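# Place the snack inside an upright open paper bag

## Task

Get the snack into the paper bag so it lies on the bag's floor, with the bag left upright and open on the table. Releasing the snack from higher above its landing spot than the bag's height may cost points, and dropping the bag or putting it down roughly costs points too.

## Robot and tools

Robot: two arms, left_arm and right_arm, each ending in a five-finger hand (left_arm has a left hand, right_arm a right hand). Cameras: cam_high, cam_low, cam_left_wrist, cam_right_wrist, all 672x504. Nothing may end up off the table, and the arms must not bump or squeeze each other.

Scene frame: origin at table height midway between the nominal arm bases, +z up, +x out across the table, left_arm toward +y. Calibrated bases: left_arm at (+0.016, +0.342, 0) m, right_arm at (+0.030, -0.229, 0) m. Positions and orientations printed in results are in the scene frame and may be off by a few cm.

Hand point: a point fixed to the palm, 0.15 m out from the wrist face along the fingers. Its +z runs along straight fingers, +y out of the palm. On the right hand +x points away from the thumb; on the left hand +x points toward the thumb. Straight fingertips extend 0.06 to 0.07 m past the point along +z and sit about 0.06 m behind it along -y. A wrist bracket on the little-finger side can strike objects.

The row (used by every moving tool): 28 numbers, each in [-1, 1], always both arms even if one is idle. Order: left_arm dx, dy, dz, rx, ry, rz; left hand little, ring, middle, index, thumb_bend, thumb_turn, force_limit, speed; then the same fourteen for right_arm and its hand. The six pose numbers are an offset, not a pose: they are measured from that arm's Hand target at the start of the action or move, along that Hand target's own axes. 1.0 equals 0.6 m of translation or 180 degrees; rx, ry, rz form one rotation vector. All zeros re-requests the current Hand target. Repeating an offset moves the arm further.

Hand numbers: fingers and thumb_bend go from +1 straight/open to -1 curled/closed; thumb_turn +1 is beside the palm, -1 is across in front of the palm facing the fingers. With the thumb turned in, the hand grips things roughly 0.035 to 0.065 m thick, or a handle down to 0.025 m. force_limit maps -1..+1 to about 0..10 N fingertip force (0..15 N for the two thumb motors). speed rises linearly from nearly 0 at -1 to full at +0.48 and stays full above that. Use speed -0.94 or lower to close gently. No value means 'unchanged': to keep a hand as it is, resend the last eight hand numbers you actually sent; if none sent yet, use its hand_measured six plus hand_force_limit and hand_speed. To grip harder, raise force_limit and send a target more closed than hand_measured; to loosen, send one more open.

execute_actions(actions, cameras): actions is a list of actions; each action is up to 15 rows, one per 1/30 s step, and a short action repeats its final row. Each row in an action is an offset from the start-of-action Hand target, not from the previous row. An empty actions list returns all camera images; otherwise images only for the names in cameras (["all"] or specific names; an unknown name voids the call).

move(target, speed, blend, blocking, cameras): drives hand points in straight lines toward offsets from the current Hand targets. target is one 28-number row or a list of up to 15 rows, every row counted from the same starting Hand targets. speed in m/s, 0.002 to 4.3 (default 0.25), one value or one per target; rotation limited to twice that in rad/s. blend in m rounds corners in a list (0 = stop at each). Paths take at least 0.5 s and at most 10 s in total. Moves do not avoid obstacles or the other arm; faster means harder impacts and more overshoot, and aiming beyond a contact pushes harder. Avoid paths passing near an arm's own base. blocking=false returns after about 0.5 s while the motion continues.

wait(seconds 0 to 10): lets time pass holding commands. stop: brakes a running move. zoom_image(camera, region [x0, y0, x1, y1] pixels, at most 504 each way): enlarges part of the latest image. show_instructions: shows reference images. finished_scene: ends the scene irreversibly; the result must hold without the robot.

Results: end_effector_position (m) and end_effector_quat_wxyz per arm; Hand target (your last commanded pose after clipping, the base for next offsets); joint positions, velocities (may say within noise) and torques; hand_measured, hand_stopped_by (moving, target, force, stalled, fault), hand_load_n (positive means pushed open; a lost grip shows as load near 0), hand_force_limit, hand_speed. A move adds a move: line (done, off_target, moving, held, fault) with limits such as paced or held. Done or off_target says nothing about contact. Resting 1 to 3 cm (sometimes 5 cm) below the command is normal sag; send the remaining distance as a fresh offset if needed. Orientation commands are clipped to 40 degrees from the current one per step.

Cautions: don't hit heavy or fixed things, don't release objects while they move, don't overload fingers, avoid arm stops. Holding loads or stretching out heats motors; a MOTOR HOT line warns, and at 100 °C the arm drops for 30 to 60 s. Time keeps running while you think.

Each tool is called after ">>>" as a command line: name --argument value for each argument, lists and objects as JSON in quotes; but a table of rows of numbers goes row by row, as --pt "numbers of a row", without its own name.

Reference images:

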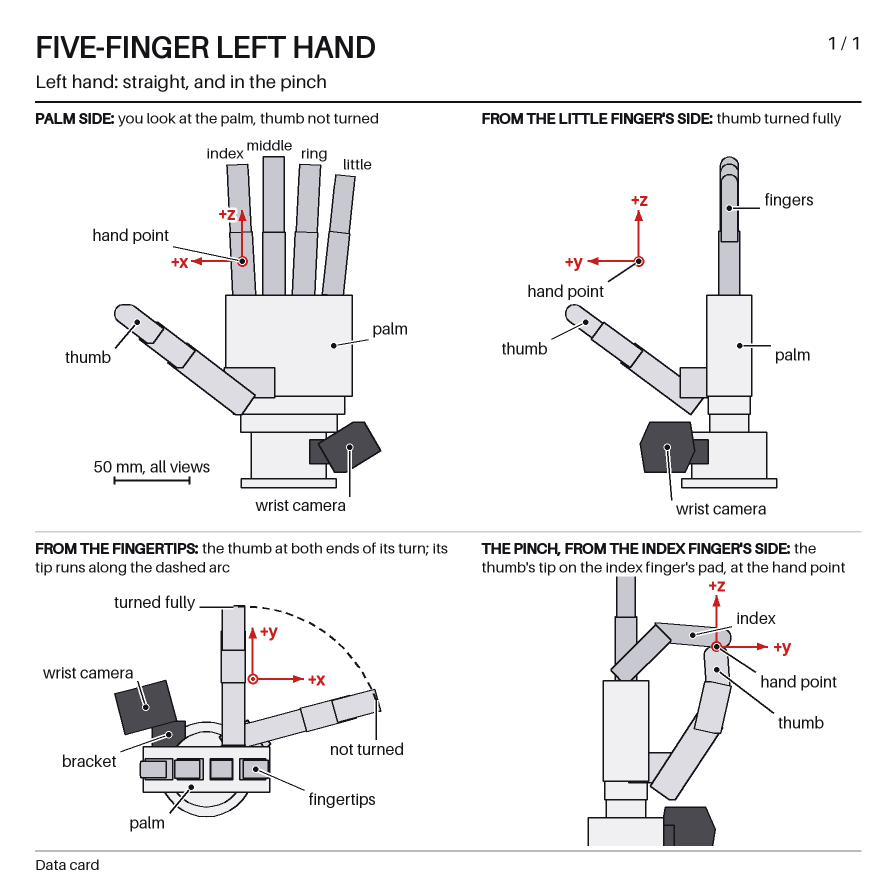

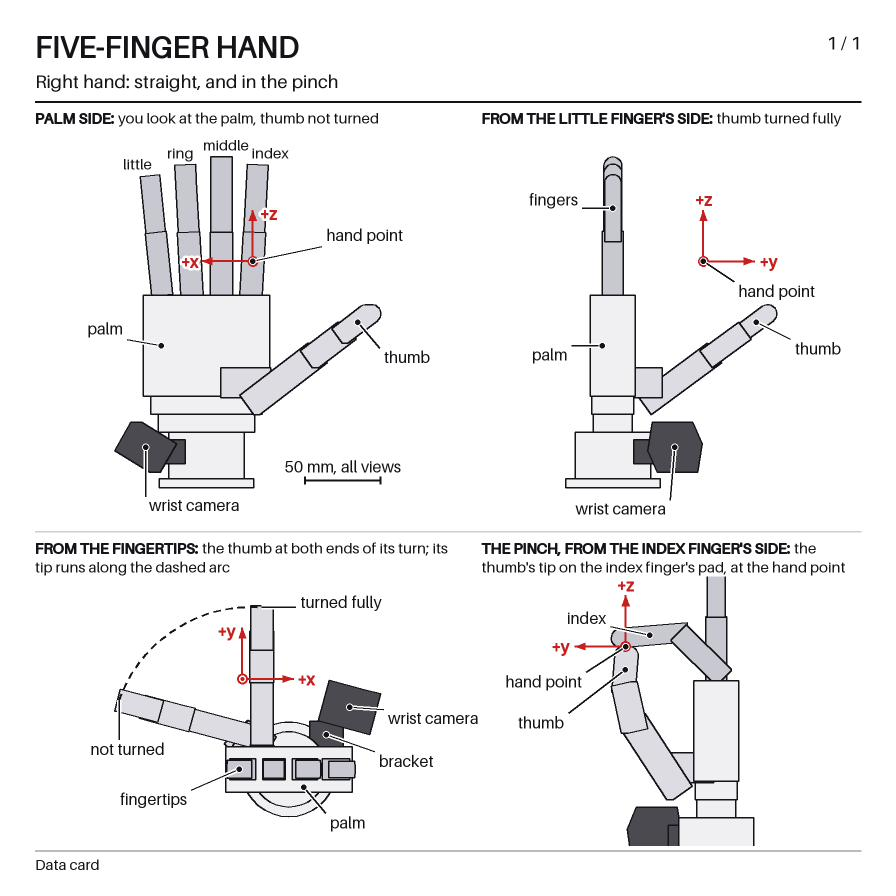

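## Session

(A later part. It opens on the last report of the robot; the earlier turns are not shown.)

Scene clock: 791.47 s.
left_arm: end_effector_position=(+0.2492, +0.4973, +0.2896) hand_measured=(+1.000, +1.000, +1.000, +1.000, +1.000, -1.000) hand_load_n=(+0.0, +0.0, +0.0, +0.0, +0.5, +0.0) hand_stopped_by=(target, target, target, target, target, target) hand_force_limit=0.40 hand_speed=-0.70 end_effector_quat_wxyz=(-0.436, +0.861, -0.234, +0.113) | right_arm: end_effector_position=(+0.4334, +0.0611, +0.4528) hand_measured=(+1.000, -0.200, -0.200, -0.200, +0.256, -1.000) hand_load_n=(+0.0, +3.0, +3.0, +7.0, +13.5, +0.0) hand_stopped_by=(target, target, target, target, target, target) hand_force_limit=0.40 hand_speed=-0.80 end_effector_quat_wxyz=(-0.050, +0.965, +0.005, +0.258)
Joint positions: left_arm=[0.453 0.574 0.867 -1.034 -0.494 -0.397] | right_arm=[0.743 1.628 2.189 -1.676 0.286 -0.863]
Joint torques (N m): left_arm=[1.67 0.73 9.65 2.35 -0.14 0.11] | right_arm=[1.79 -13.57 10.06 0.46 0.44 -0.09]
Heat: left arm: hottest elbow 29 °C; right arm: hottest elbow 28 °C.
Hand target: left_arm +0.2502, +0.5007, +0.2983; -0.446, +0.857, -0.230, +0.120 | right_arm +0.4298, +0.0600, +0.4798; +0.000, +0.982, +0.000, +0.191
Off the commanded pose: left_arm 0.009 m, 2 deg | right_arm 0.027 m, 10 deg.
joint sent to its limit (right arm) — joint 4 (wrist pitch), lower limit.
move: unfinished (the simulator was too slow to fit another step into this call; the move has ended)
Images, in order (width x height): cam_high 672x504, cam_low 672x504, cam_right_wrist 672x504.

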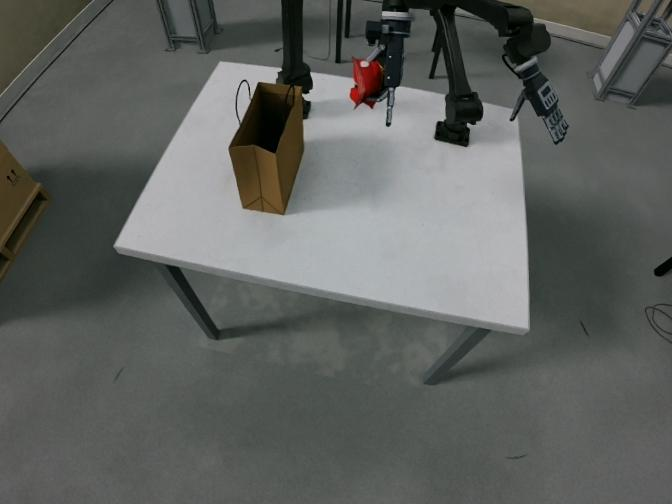

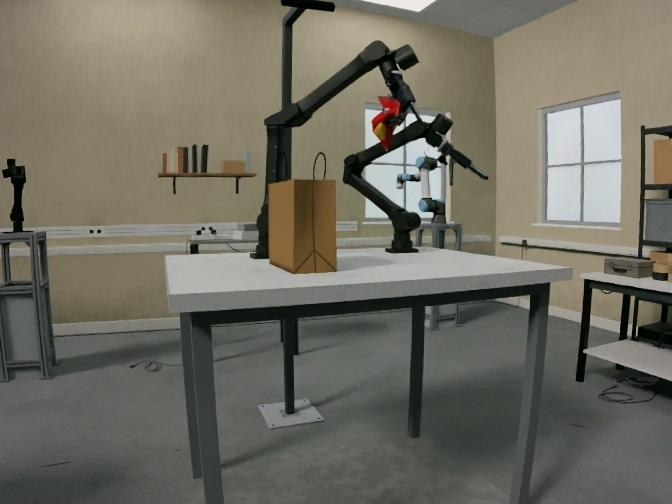

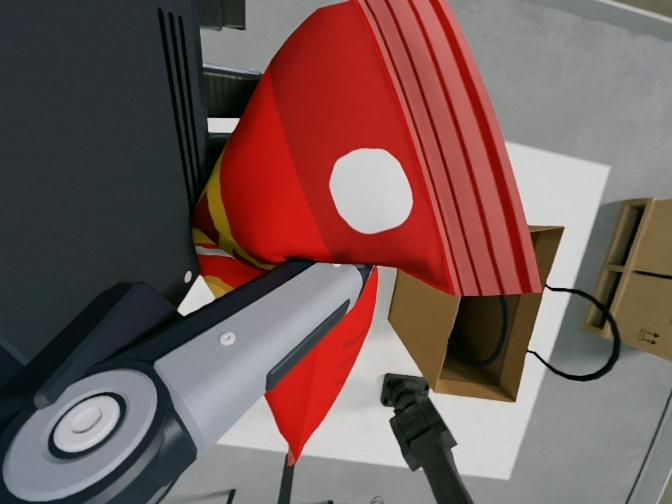

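>>> move --target '[0,0,0,0,0,0,1,1,1,1,1,-1,0.4,-0.7,-0.0058,0.05,-0.0743,0,0,0,1,-0.2,-0.2,-0.2,0.3,-1,0.4,-0.8]' --speed 0.12 --cameras '["cam_low"]'

>>> zoom_image --camera "cam_low" --region '[260, 30, 420, 190]'

Scene clock: 797.20 s.
left_arm: end_effector_position=(+0.2492, +0.4973, +0.2896) hand_measured=(+1.000, +1.000, +1.000, +1.000, +1.000, -1.000) hand_load_n=(-0.5, +0.0, +0.0, +0.0, +0.0, +0.0) hand_stopped_by=(target, target, target, target, target, target) hand_force_limit=0.40 hand_speed=-0.70 end_effector_quat_wxyz=(-0.436, +0.861, -0.234, +0.113) | right_arm: end_effector_position=(+0.4159, +0.0357, +0.4956) hand_measured=(+1.000, -0.200, -0.200, -0.198, +0.306, -1.000) hand_load_n=(+0.0, +4.5, +3.5, +8.5, +16.0, +1.0) hand_stopped_by=(target, target, target, target, force, target) hand_force_limit=0.40 hand_speed=-0.80 end_effector_quat_wxyz=(-0.067, +0.953, +0.021, +0.295)
Joint positions: left_arm=[0.453 0.574 0.867 -1.034 -0.494 -0.397] | right_arm=[0.743 1.54 2.189 -1.676 0.301 -0.914]
Joint torques (N m): left_arm=[1.67 0.73 9.65 2.35 -0.14 0.11] | right_arm=[1.26 -12.22 9.18 0.7 0.44 -0.09]
Heat: left arm: hottest elbow 29 °C; right arm: hottest elbow 28 °C.
Hand target: left_arm +0.2502, +0.5007, +0.2983; -0.446, +0.857, -0.230, +0.120 | right_arm +0.4100, +0.0300, +0.5198; +0.000, +0.982, +0.000, +0.191
Off the commanded pose: left_arm 0.009 m, 2 deg | right_arm 0.026 m, 15 deg.
joint sent to its limit (right arm) — joint 4 (wrist pitch), lower limit. The joint targets are off in orientation, not in position.
move: off_target (right_arm)
Images, in order (width x height): cam_low 672x504.

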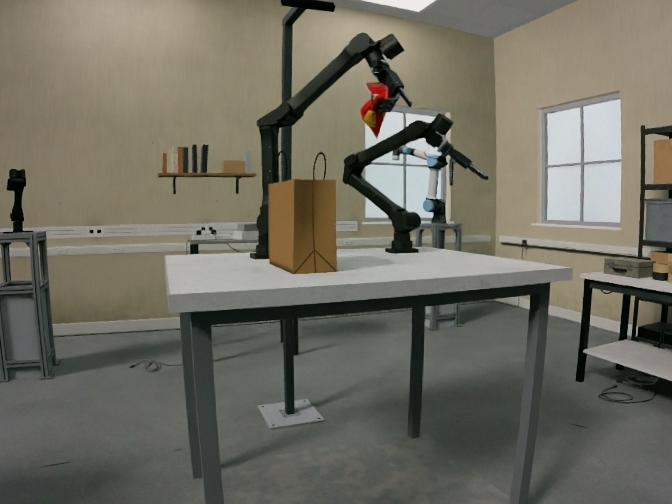

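Scaled by 3.150 from the camera's 672x504 image, which has a finer 960x720 frame.

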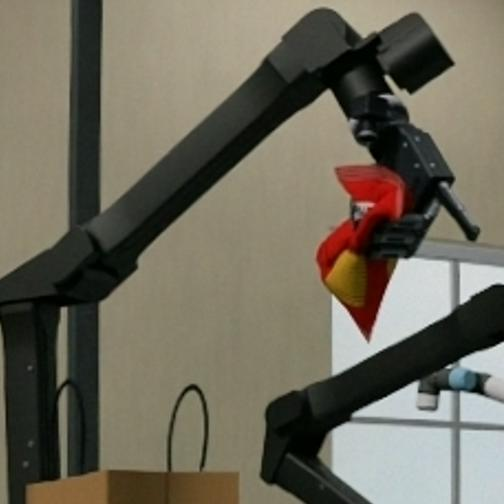

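>>> move --target '[0,0,0,0,0,0,1,1,1,1,1,-1,0.4,-0.7,0,0,0,0,0,0,1,-0.2,-0.2,-0.2,0.36,-1,0.4,-0.85]' --speed 0.1 --cameras '["cam_high","cam_low","cam_right_wrist"]'

>>> zoom_image --camera "cam_high" --region '[300, 0, 440, 140]'

Scene clock: 802.70 s.
left_arm: end_effector_position=(+0.2492, +0.4973, +0.2896) hand_measured=(+1.000, +1.000, +1.000, +1.000, +1.000, -1.000) hand_load_n=(+0.0, +0.0, +0.0, +0.0, +0.0, +0.0) hand_stopped_by=(target, target, target, target, target, target) hand_force_limit=0.40 hand_speed=-0.70 end_effector_quat_wxyz=(-0.436, +0.861, -0.234, +0.113) | right_arm: end_effector_position=(+0.4159, +0.0356, +0.4957) hand_measured=(+1.000, -0.200, -0.200, -0.198, +0.364, -1.000) hand_load_n=(+0.0, +4.5, +2.5, +7.0, +12.5, +1.0) hand_stopped_by=(target, target, target, target, force, target) hand_force_limit=0.40 hand_speed=-0.85 end_effector_quat_wxyz=(-0.067, +0.953, +0.021, +0.295)
Joint positions: left_arm=[0.453 0.574 0.867 -1.034 -0.494 -0.397] | right_arm=[0.743 1.54 2.189 -1.676 0.302 -0.914]
Joint torques (N m): left_arm=[1.67 0.67 9.65 2.35 -0.14 0.11] | right_arm=[1.38 -12.1 9.26 0.72 0.42 -0.07]
Heat: left arm: hottest elbow 29 °C; right arm: hottest elbow 29 °C.
Hand target: left_arm +0.2502, +0.5007, +0.2983; -0.446, +0.857, -0.230, +0.120 | right_arm +0.4100, +0.0300, +0.5198; +0.000, +0.982, +0.000, +0.191
Off the commanded pose: left_arm 0.009 m, 2 deg | right_arm 0.025 m, 15 deg.
joint sent to its limit (right arm) — joint 4 (wrist pitch), lower limit. The joint targets are off in orientation, not in position.
move: off_target (right_arm)
Images, in order (width x height): cam_high 672x504, cam_low 672x504, cam_right_wrist 672x504.

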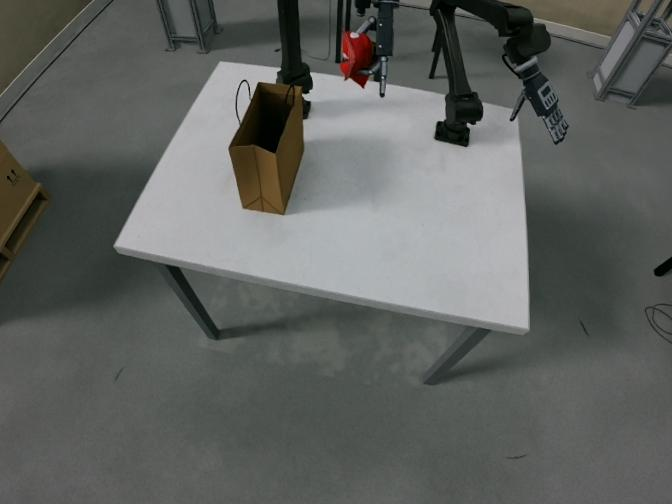

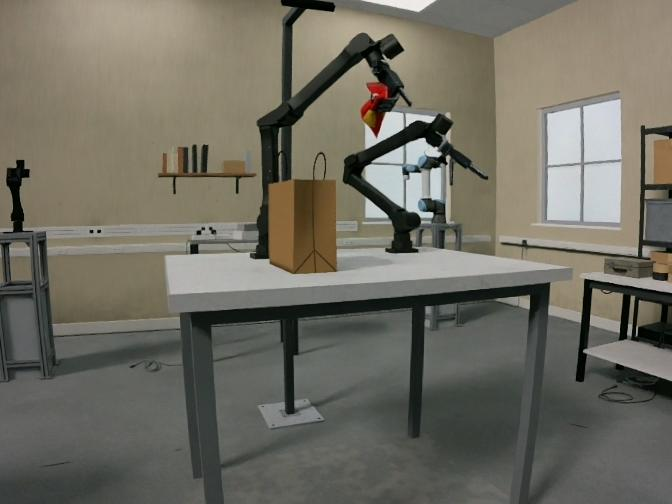

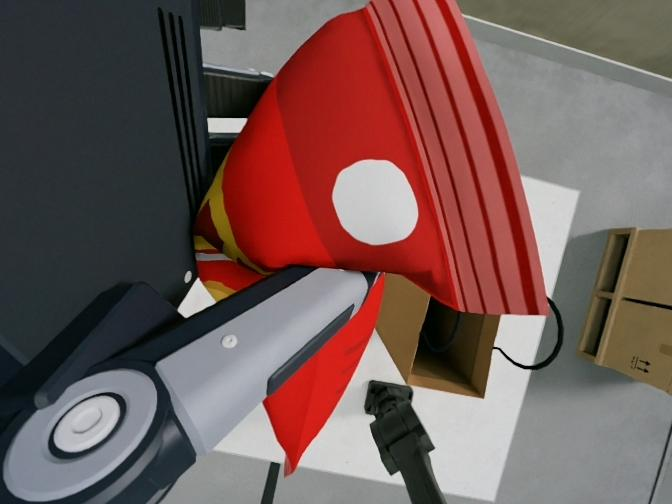

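Scaled by 3.600 from the camera's 672x504 image, which has a finer 960x720 frame.

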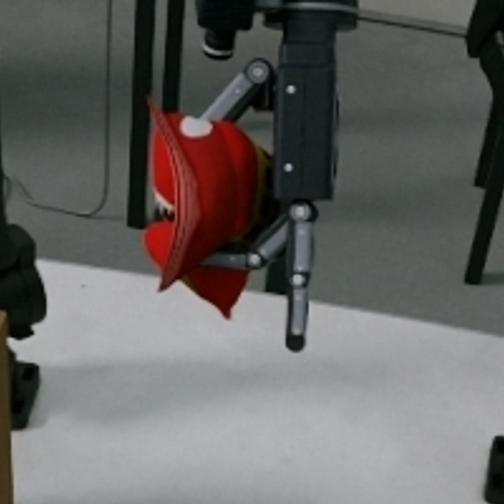

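>>> move --target '[0,0,0,0,0,0,1,1,1,1,1,-1,0.4,-0.7,0,0,0,0,0,0,1,-0.15,-0.15,-0.15,0.44,-1,0.4,-0.85]' --speed 0.1 --cameras '["cam_low","cam_right_wrist"]'

>>> zoom_image --camera "cam_low" --region '[320, 30, 440, 150]'

Scene clock: 808.47 s.
left_arm: end_effector_position=(+0.2492, +0.4973, +0.2896) hand_measured=(+1.000, +1.000, +1.000, +1.000, +1.000, -1.000) hand_load_n=(+0.0, +0.0, +0.0, +0.0, +0.0, +0.0) hand_stopped_by=(target, target, target, target, target, target) hand_force_limit=0.40 hand_speed=-0.70 end_effector_quat_wxyz=(-0.436, +0.861, -0.234, +0.113) | right_arm: end_effector_position=(+0.4159, +0.0356, +0.4957) hand_measured=(+1.000, -0.150, -0.150, -0.150, +0.442, -1.000) hand_load_n=(+0.0, +3.0, +1.0, +3.5, +5.5, +1.0) hand_stopped_by=(target, target, target, target, target, target) hand_force_limit=0.40 hand_speed=-0.85 end_effector_quat_wxyz=(-0.067, +0.953, +0.021, +0.295)
Joint positions: left_arm=[0.453 0.574 0.867 -1.034 -0.494 -0.397] | right_arm=[0.743 1.54 2.189 -1.676 0.302 -0.914]
Joint torques (N m): left_arm=[1.67 0.67 9.65 2.33 -0.14 0.11] | right_arm=[1.26 -12.45 9.2 0.73 0.44 -0.09]
Heat: left arm: hottest elbow 29 °C; right arm: hottest elbow 29 °C.
Hand target: left_arm +0.2502, +0.5007, +0.2983; -0.446, +0.857, -0.230, +0.120 | right_arm +0.4099, +0.0300, +0.5197; +0.000, +0.982, +0.000, +0.191
Off the commanded pose: left_arm 0.009 m, 2 deg | right_arm 0.025 m, 15 deg.
joint sent to its limit (right arm) — joint 4 (wrist pitch), lower limit. The joint targets are off in orientation, not in position.
move: off_target (right_arm)
Images, in order (width x height): cam_low 672x504, cam_right_wrist 672x504.

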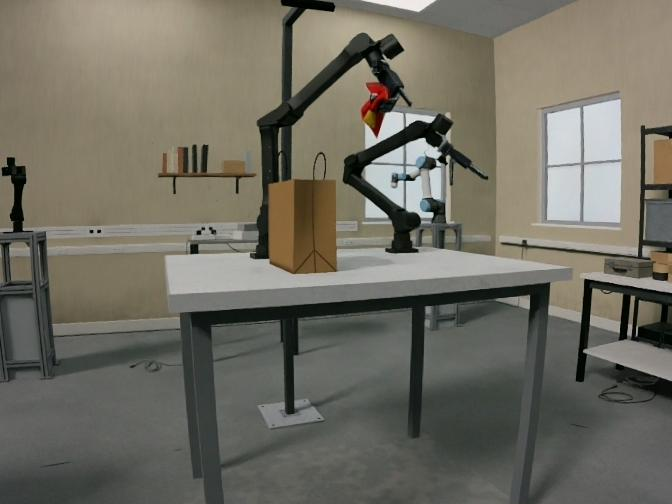

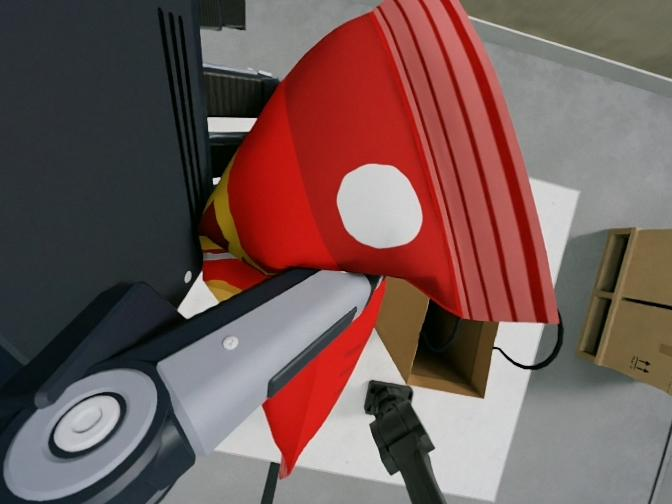

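Scaled by 4.200 from the camera's 672x504 image, which has a finer 960x720 frame.

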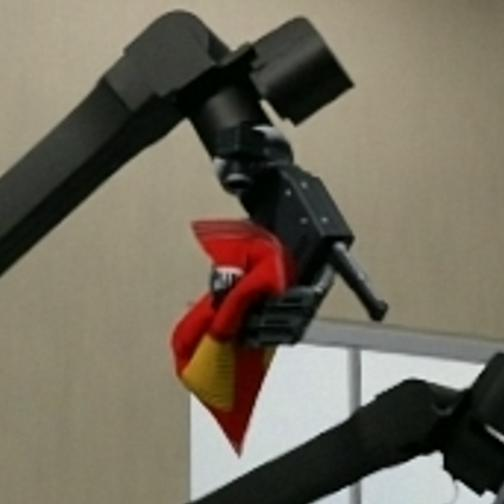

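>>> move --target '[0,0,0,0,0,0,1,1,1,1,1,-1,0.4,-0.7,-0.0309,0.4,-0.0125,0,0,0,1,-0.15,-0.15,-0.15,0.44,-1,0.4,-0.85]' --speed 0.12 --cameras '["cam_high","cam_low","cam_right_wrist"]'

>>> zoom_image --camera "cam_high" --region '[210, 30, 350, 170]'

>>> zoom_image --camera "cam_low" --region '[240, 50, 400, 210]'

Scene clock: 829.40 s.
left_arm: end_effector_position=(+0.2492, +0.4973, +0.2896) hand_measured=(+1.000, +1.000, +1.000, +1.000, +1.000, -1.000) hand_load_n=(+0.0, +0.0, +0.0, +0.0, +0.0, +0.0) hand_stopped_by=(target, target, target, target, target, target) hand_force_limit=0.40 hand_speed=-0.70 end_effector_quat_wxyz=(-0.436, +0.861, -0.234, +0.113) | right_arm: end_effector_position=(+0.3974, -0.2050, +0.5174) hand_measured=(+1.000, -0.150, -0.150, -0.150, +0.442, -1.000) hand_load_n=(+0.0, +2.5, +1.5, +3.0, +5.5, +1.0) hand_stopped_by=(target, target, target, target, target, target) hand_force_limit=0.40 hand_speed=-0.85 end_effector_quat_wxyz=(-0.015, +0.954, +0.005, +0.300)
Joint positions: left_arm=[0.453 0.574 0.867 -1.034 -0.494 -0.397] | right_arm=[0.23 1.226 1.93 -1.676 0.124 -1.346]
Joint torques (N m): left_arm=[1.67 0.67 9.66 2.33 -0.14 0.11] | right_arm=[0.44 -6.71 5.61 0.84 0.25 -0.08]
Heat: left arm: hottest elbow 29 °C; right arm: hottest elbow 29 °C.
Hand target: left_arm +0.2502, +0.5007, +0.2983; -0.446, +0.857, -0.230, +0.120 | right_arm +0.3899, -0.2101, +0.5198; +0.000, +0.982, +0.000, +0.191
Off the commanded pose: left_arm 0.009 m, 2 deg | right_arm 0.009 m, 13 deg.
joint sent to its limit (right arm) — joint 4 (wrist pitch), lower limit. The joint targets are off in orientation, not in position.
move: off_target (right_arm)
Images, in order (width x height): cam_high 672x504, cam_low 672x504, cam_right_wrist 672x504.

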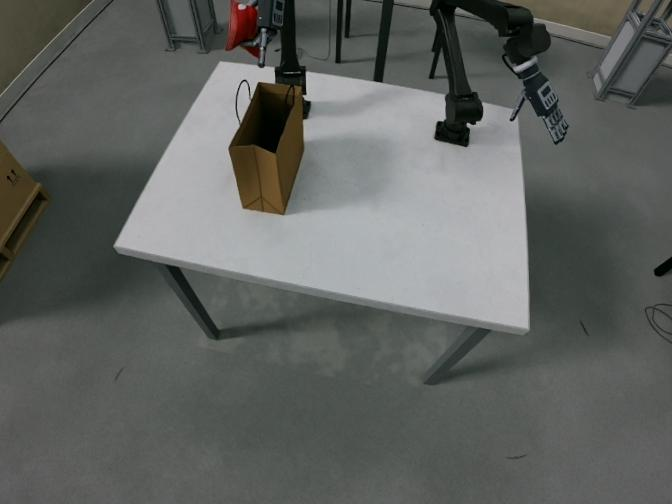

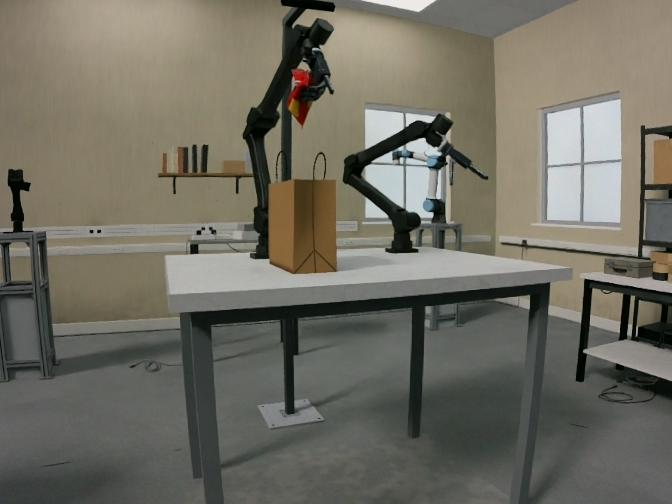

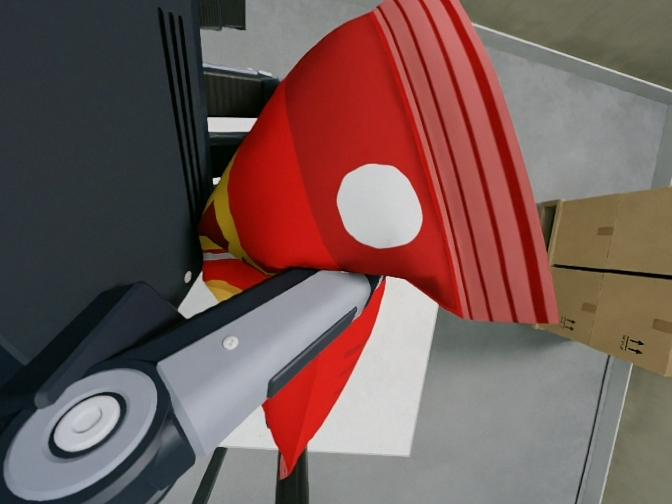

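Scaled by 3.600 from the camera's 672x504 image, which has a finer 960x720 frame.

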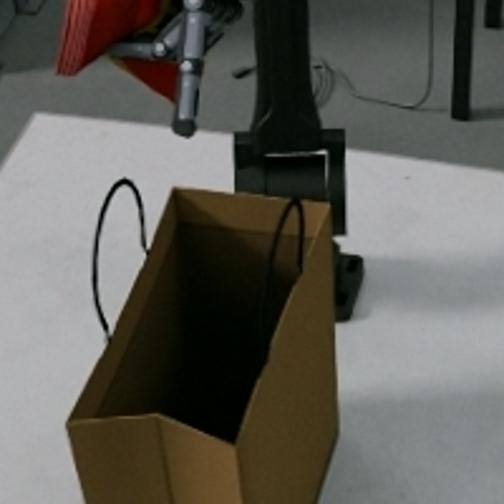

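Scaled by 3.150 from the camera's 672x504 image, which has a finer 960x720 frame.

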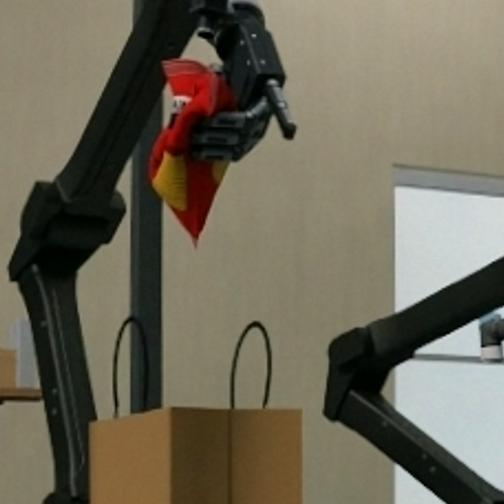

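>>> move --target '[0,0,0,0,0,0,1,1,1,1,1,-1,0.4,-0.7,-0.0965,0.0183,0.1407,0,0,0,1,-0.15,-0.15,-0.15,0.44,-1,0.4,-0.85]' --speed 0.1 --cameras '["cam_high","cam_low","cam_right_wrist"]'

>>> zoom_image --camera "cam_high" --region '[210, 30, 350, 170]'

>>> zoom_image --camera "cam_low" --region '[240, 80, 380, 220]'

Scene clock: 842.17 s.
left_arm: end_effector_position=(+0.2492, +0.4973, +0.2896) hand_measured=(+1.000, +1.000, +1.000, +1.000, +1.000, -1.000) hand_load_n=(+0.0, +0.0, +0.0, +0.0, +0.0, +0.0) hand_stopped_by=(target, target, target, target, target, target) hand_force_limit=0.40 hand_speed=-0.70 end_effector_quat_wxyz=(-0.436, +0.861, -0.234, +0.113) | right_arm: end_effector_position=(+0.3710, -0.2173, +0.4164) hand_measured=(+1.000, -0.150, -0.150, -0.150, +0.442, -1.000) hand_load_n=(+0.0, +2.5, +1.5, +3.0, +5.5, +0.5) hand_stopped_by=(target, target, target, target, target, target) hand_force_limit=0.40 hand_speed=-0.85 end_effector_quat_wxyz=(+0.001, +0.983, -0.001, +0.184)
Joint positions: left_arm=[0.453 0.574 0.867 -1.034 -0.494 -0.397] | right_arm=[0.195 1.18 1.645 -1.676 0.087 -1.347]
Joint torques (N m): left_arm=[1.67 0.67 9.65 2.36 -0.14 0.11] | right_arm=[0.26 -7.47 6.28 1.24 0.06 -0.08]
Heat: left arm: hottest elbow 29 °C; right arm: hottest elbow 28 °C.
Hand target: left_arm +0.2502, +0.5007, +0.2983; -0.446, +0.857, -0.230, +0.120 | right_arm +0.3680, -0.2211, +0.4197; +0.000, +0.982, +0.000, +0.191
Off the commanded pose: left_arm 0.009 m, 2 deg | right_arm 0.006 m, 1 deg.
move: done
Images, in order (width x height): cam_high 672x504, cam_low 672x504, cam_right_wrist 672x504.

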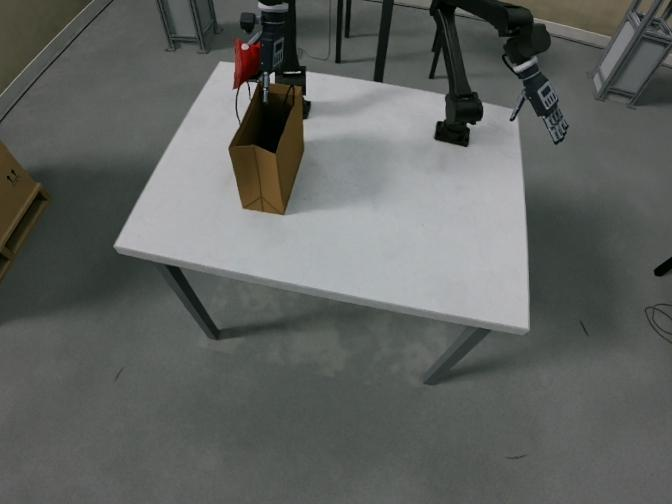

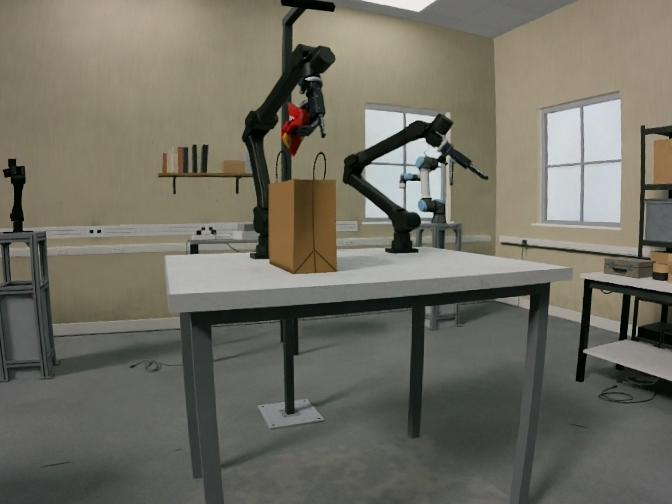

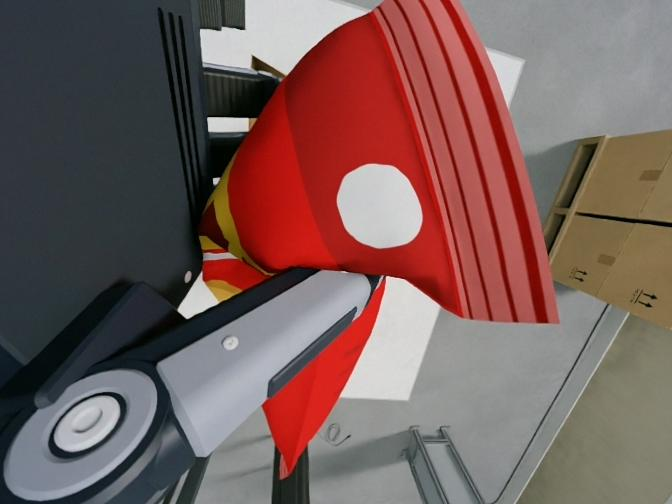

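Scaled by 3.600 from the camera's 672x504 image, which has a finer 960x720 frame.

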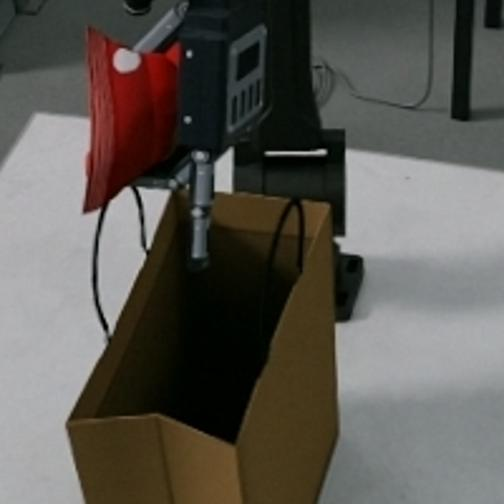

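Scaled by 3.600 from the camera's 672x504 image, which has a finer 960x720 frame.

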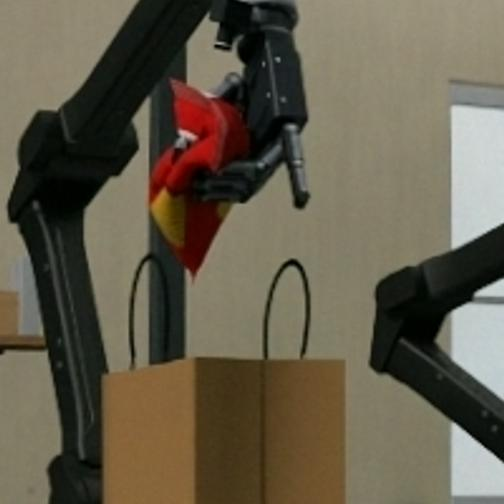

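>>> move --target '[0,0,0,0,0,0,1,1,1,1,1,-1,0.4,-0.7,-0.0344,-0.003,0.085,0,0,0,1,-0.15,-0.15,-0.15,0.44,-1,0.4,-0.85]' --speed 0.06 --cameras '["cam_high","cam_low"]'

>>> zoom_image --camera "cam_high" --region '[210, 50, 330, 170]'

>>> zoom_image --camera "cam_low" --region '[240, 90, 360, 210]'

Scene clock: 858.17 s.
left_arm: end_effector_position=(+0.2492, +0.4973, +0.2896) hand_measured=(+1.000, +1.000, +1.000, +1.000, +1.000, -1.000) hand_load_n=(+0.0, +0.0, +0.0, +0.0, +0.0, +0.0) hand_stopped_by=(target, target, target, target, target, target) hand_force_limit=0.40 hand_speed=-0.70 end_effector_quat_wxyz=(-0.436, +0.861, -0.234, +0.113) | right_arm: end_effector_position=(+0.3670, -0.2183, +0.3610) hand_measured=(+1.000, -0.150, -0.150, -0.150, +0.442, -1.000) hand_load_n=(+0.0, +2.5, +1.0, +3.0, +5.5, +0.5) hand_stopped_by=(target, target, target, target, target, target) hand_force_limit=0.40 hand_speed=-0.85 end_effector_quat_wxyz=(+0.002, +0.984, +0.000, +0.177)
Joint positions: left_arm=[0.453 0.574 0.867 -1.034 -0.494 -0.397] | right_arm=[0.195 1.124 1.449 -1.55 0.087 -1.347]
Joint torques (N m): left_arm=[1.73 0.67 9.65 2.33 -0.14 0.11] | right_arm=[0.73 -6.53 6.53 1.85 0.15 0]
Heat: left arm: hottest elbow 30 °C; right arm: hottest elbow 28 °C.
Hand target: left_arm +0.2502, +0.5007, +0.2983; -0.446, +0.857, -0.230, +0.120 | right_arm +0.3680, -0.2193, +0.3648; +0.000, +0.982, +0.000, +0.191
Off the commanded pose: left_arm 0.009 m, 2 deg | right_arm 0.004 m, 2 deg.
move: done
Images, in order (width x height): cam_high 672x504, cam_low 672x504.

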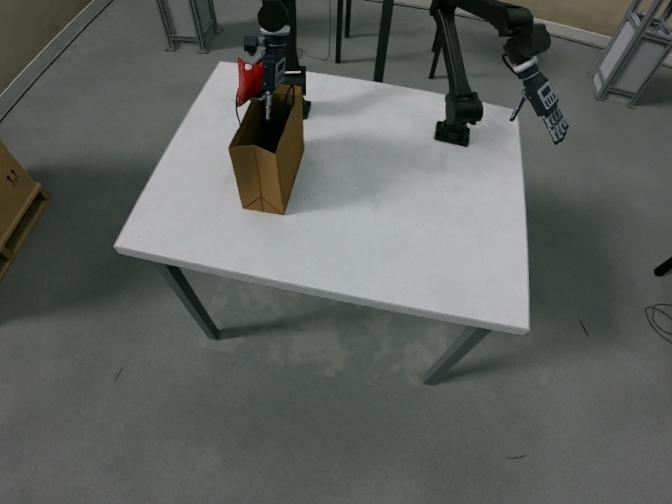

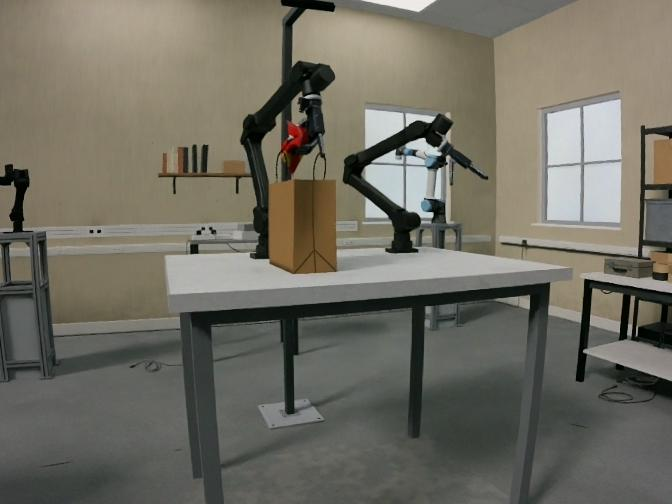

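Scaled by 4.200 from the camera's 672x504 image, which has a finer 960x720 frame.

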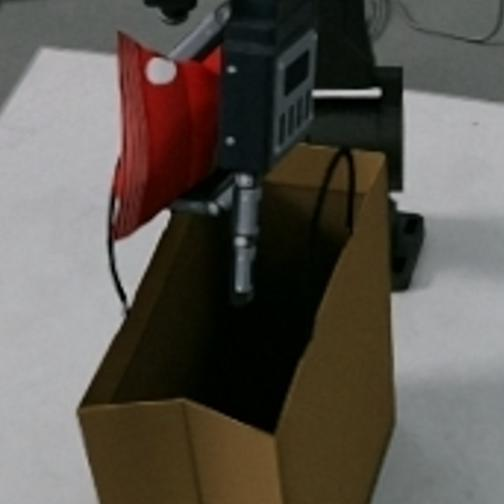

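Scaled by 4.200 from the camera's 672x504 image, which has a finer 960x720 frame.

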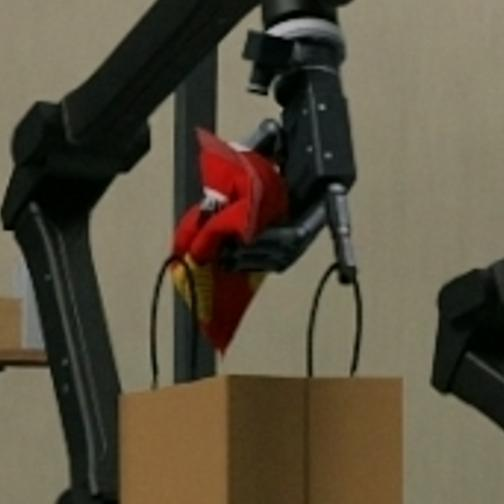

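>>> move --target '[0,0,0,0,0,0,1,1,1,1,1,-1,0.4,-0.7,0.0013,-0.0167,0.0633,0,0,0,1,-0.15,-0.15,-0.15,0.44,-1,0.4,-0.85]' --speed 0.05 --cameras '["cam_high","cam_low","cam_right_wrist"]'

>>> zoom_image --camera "cam_high" --region '[210, 50, 330, 170]'

>>> zoom_image --camera "cam_low" --region '[240, 90, 360, 210]'

Scene clock: 871.63 s.
left_arm: end_effector_position=(+0.2492, +0.4973, +0.2896) hand_measured=(+1.000, +1.000, +1.000, +1.000, +1.000, -1.000) hand_load_n=(+0.0, +0.0, -0.5, +0.0, +0.0, +0.0) hand_stopped_by=(target, target, target, target, target, target) hand_force_limit=0.40 hand_speed=-0.70 end_effector_quat_wxyz=(-0.436, +0.861, -0.234, +0.113) | right_arm: end_effector_position=(+0.3790, -0.2128, +0.3317) hand_measured=(+1.000, -0.150, -0.150, -0.150, +0.442, -1.000) hand_load_n=(+0.0, +2.5, +1.0, +3.0, +6.0, +1.0) hand_stopped_by=(target, target, target, target, target, target) hand_force_limit=0.40 hand_speed=-0.85 end_effector_quat_wxyz=(+0.001, +0.983, +0.001, +0.185)
Joint positions: left_arm=[0.453 0.574 0.867 -1.034 -0.494 -0.397] | right_arm=[0.204 1.123 1.365 -1.451 0.091 -1.342]
Joint torques (N m): left_arm=[1.67 0.67 9.65 2.35 -0.14 0.11] | right_arm=[1.67 -6.01 6.69 1.83 0.26 0.12]
Heat: left arm: hottest elbow 30 °C; right arm: hottest elbow 27 °C.
Hand target: left_arm +0.2502, +0.5007, +0.2983; -0.446, +0.857, -0.230, +0.120 | right_arm +0.3830, -0.2091, +0.3299; +0.000, +0.982, +0.000, +0.191
Off the commanded pose: left_arm 0.009 m, 2 deg | right_arm 0.006 m, 1 deg.
move: done
Images, in order (width x height): cam_high 672x504, cam_low 672x504, cam_right_wrist 672x504.

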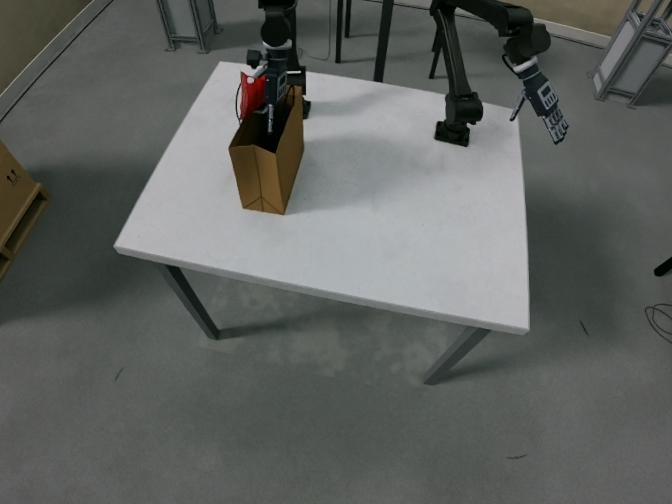

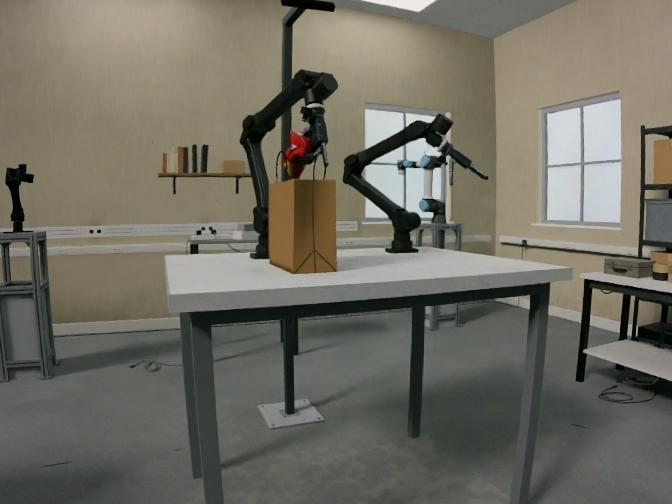

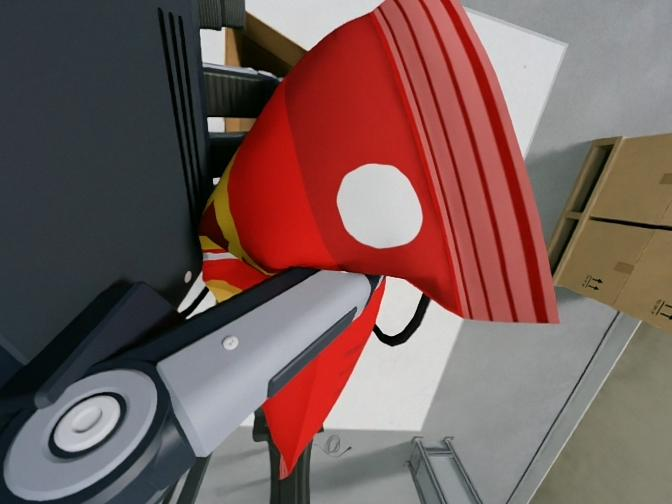

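Scaled by 4.200 from the camera's 672x504 image, which has a finer 960x720 frame.

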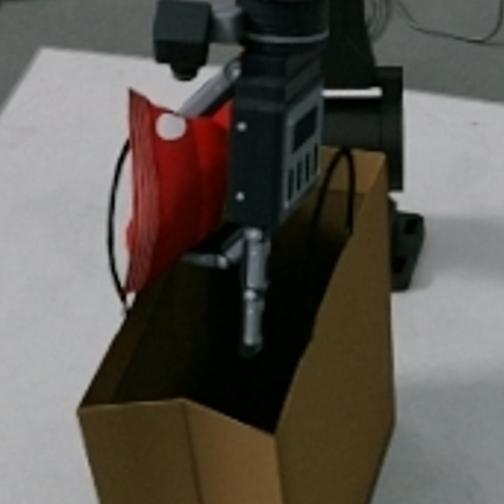

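Scaled by 4.200 from the camera's 672x504 image, which has a finer 960x720 frame.

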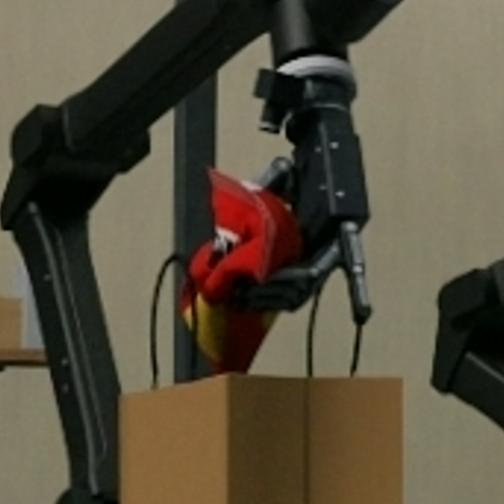

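>>> move --target '[0,0,0,0,0,0,1,1,1,1,1,-1,0.4,-0.7,-0.0188,-0.0033,0.0464,0,0,0,1,-0.15,-0.15,-0.15,0.44,-1,0.4,-0.85]' --speed 0.05 --cameras '["cam_high","cam_low"]'

>>> zoom_image --camera "cam_high" --region '[210, 50, 330, 170]'

>>> zoom_image --camera "cam_low" --region '[240, 90, 360, 210]'

Scene clock: 880.37 s.
left_arm: end_effector_position=(+0.2492, +0.4973, +0.2896) hand_measured=(+1.000, +1.000, +1.000, +1.000, +1.000, -1.000) hand_load_n=(-0.5, +0.0, +0.0, +0.0, +0.0, +0.0) hand_stopped_by=(target, target, target, target, target, target) hand_force_limit=0.40 hand_speed=-0.70 end_effector_quat_wxyz=(-0.436, +0.861, -0.234, +0.113) | right_arm: end_effector_position=(+0.3814, -0.2105, +0.2971) hand_measured=(+1.000, -0.150, -0.150, -0.150, +0.442, -1.000) hand_load_n=(-0.5, +3.0, +1.0, +3.0, +6.0, +1.0) hand_stopped_by=(target, target, target, target, target, target) hand_force_limit=0.40 hand_speed=-0.85 end_effector_quat_wxyz=(+0.003, +0.984, +0.000, +0.178)
Joint positions: left_arm=[0.453 0.574 0.867 -1.034 -0.494 -0.397] | right_arm=[0.209 1.123 1.275 -1.376 0.093 -1.336]
Joint torques (N m): left_arm=[1.67 0.73 9.65 2.35 -0.14 0.11] | right_arm=[1.79 -6.95 6.76 1.74 0.28 0.08]
Heat: left arm: hottest elbow 30 °C; right arm: hottest elbow 27 °C.
Hand target: left_arm +0.2502, +0.5007, +0.2983; -0.446, +0.857, -0.230, +0.120 | right_arm +0.3828, -0.2073, +0.2998; +0.000, +0.982, +0.000, +0.191
Off the commanded pose: left_arm 0.009 m, 2 deg | right_arm 0.005 m, 2 deg.
move: done
Images, in order (width x height): cam_high 672x504, cam_low 672x504.

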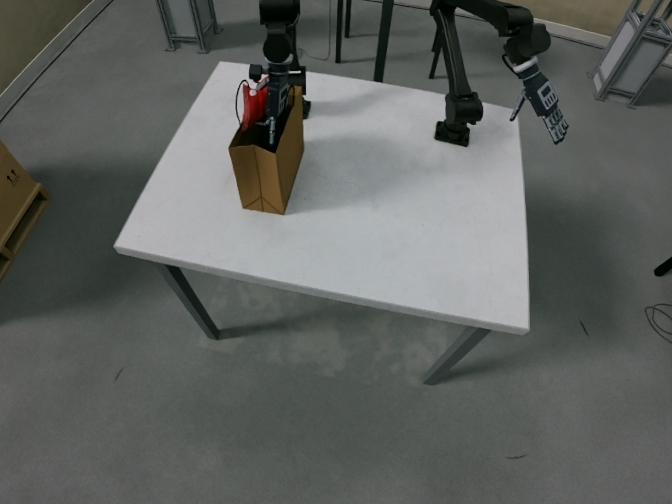

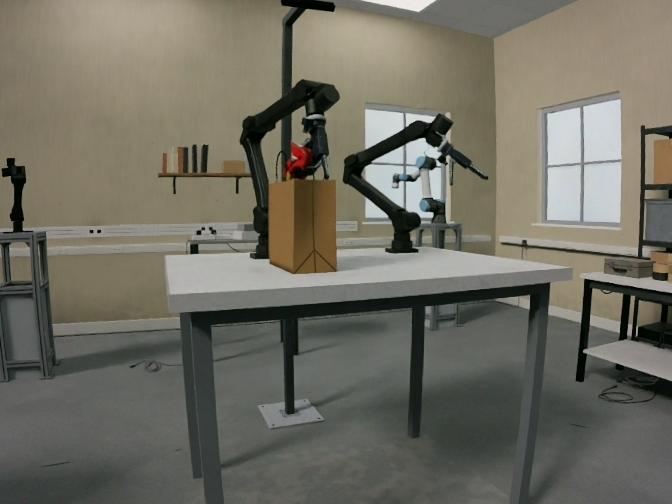

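Scaled by 4.200 from the camera's 672x504 image, which has a finer 960x720 frame.

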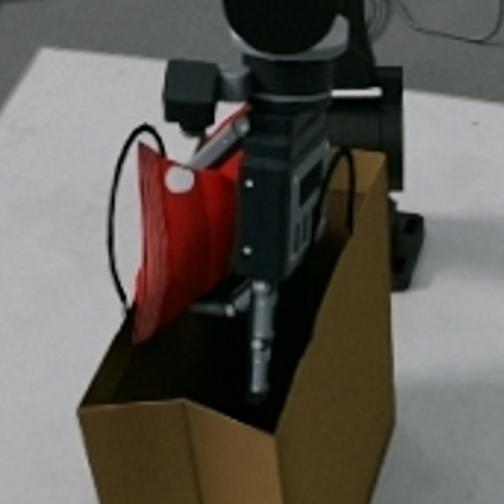

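Scaled by 4.200 from the camera's 672x504 image, which has a finer 960x720 frame.

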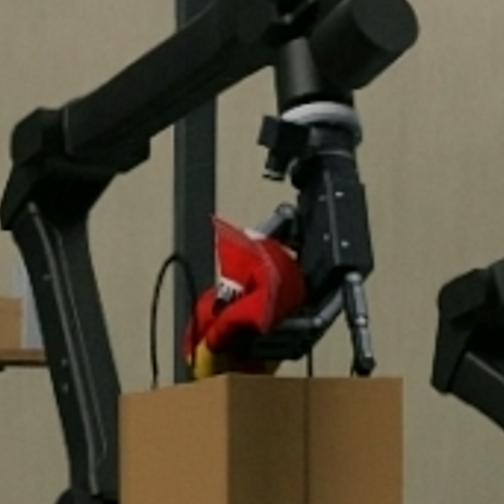

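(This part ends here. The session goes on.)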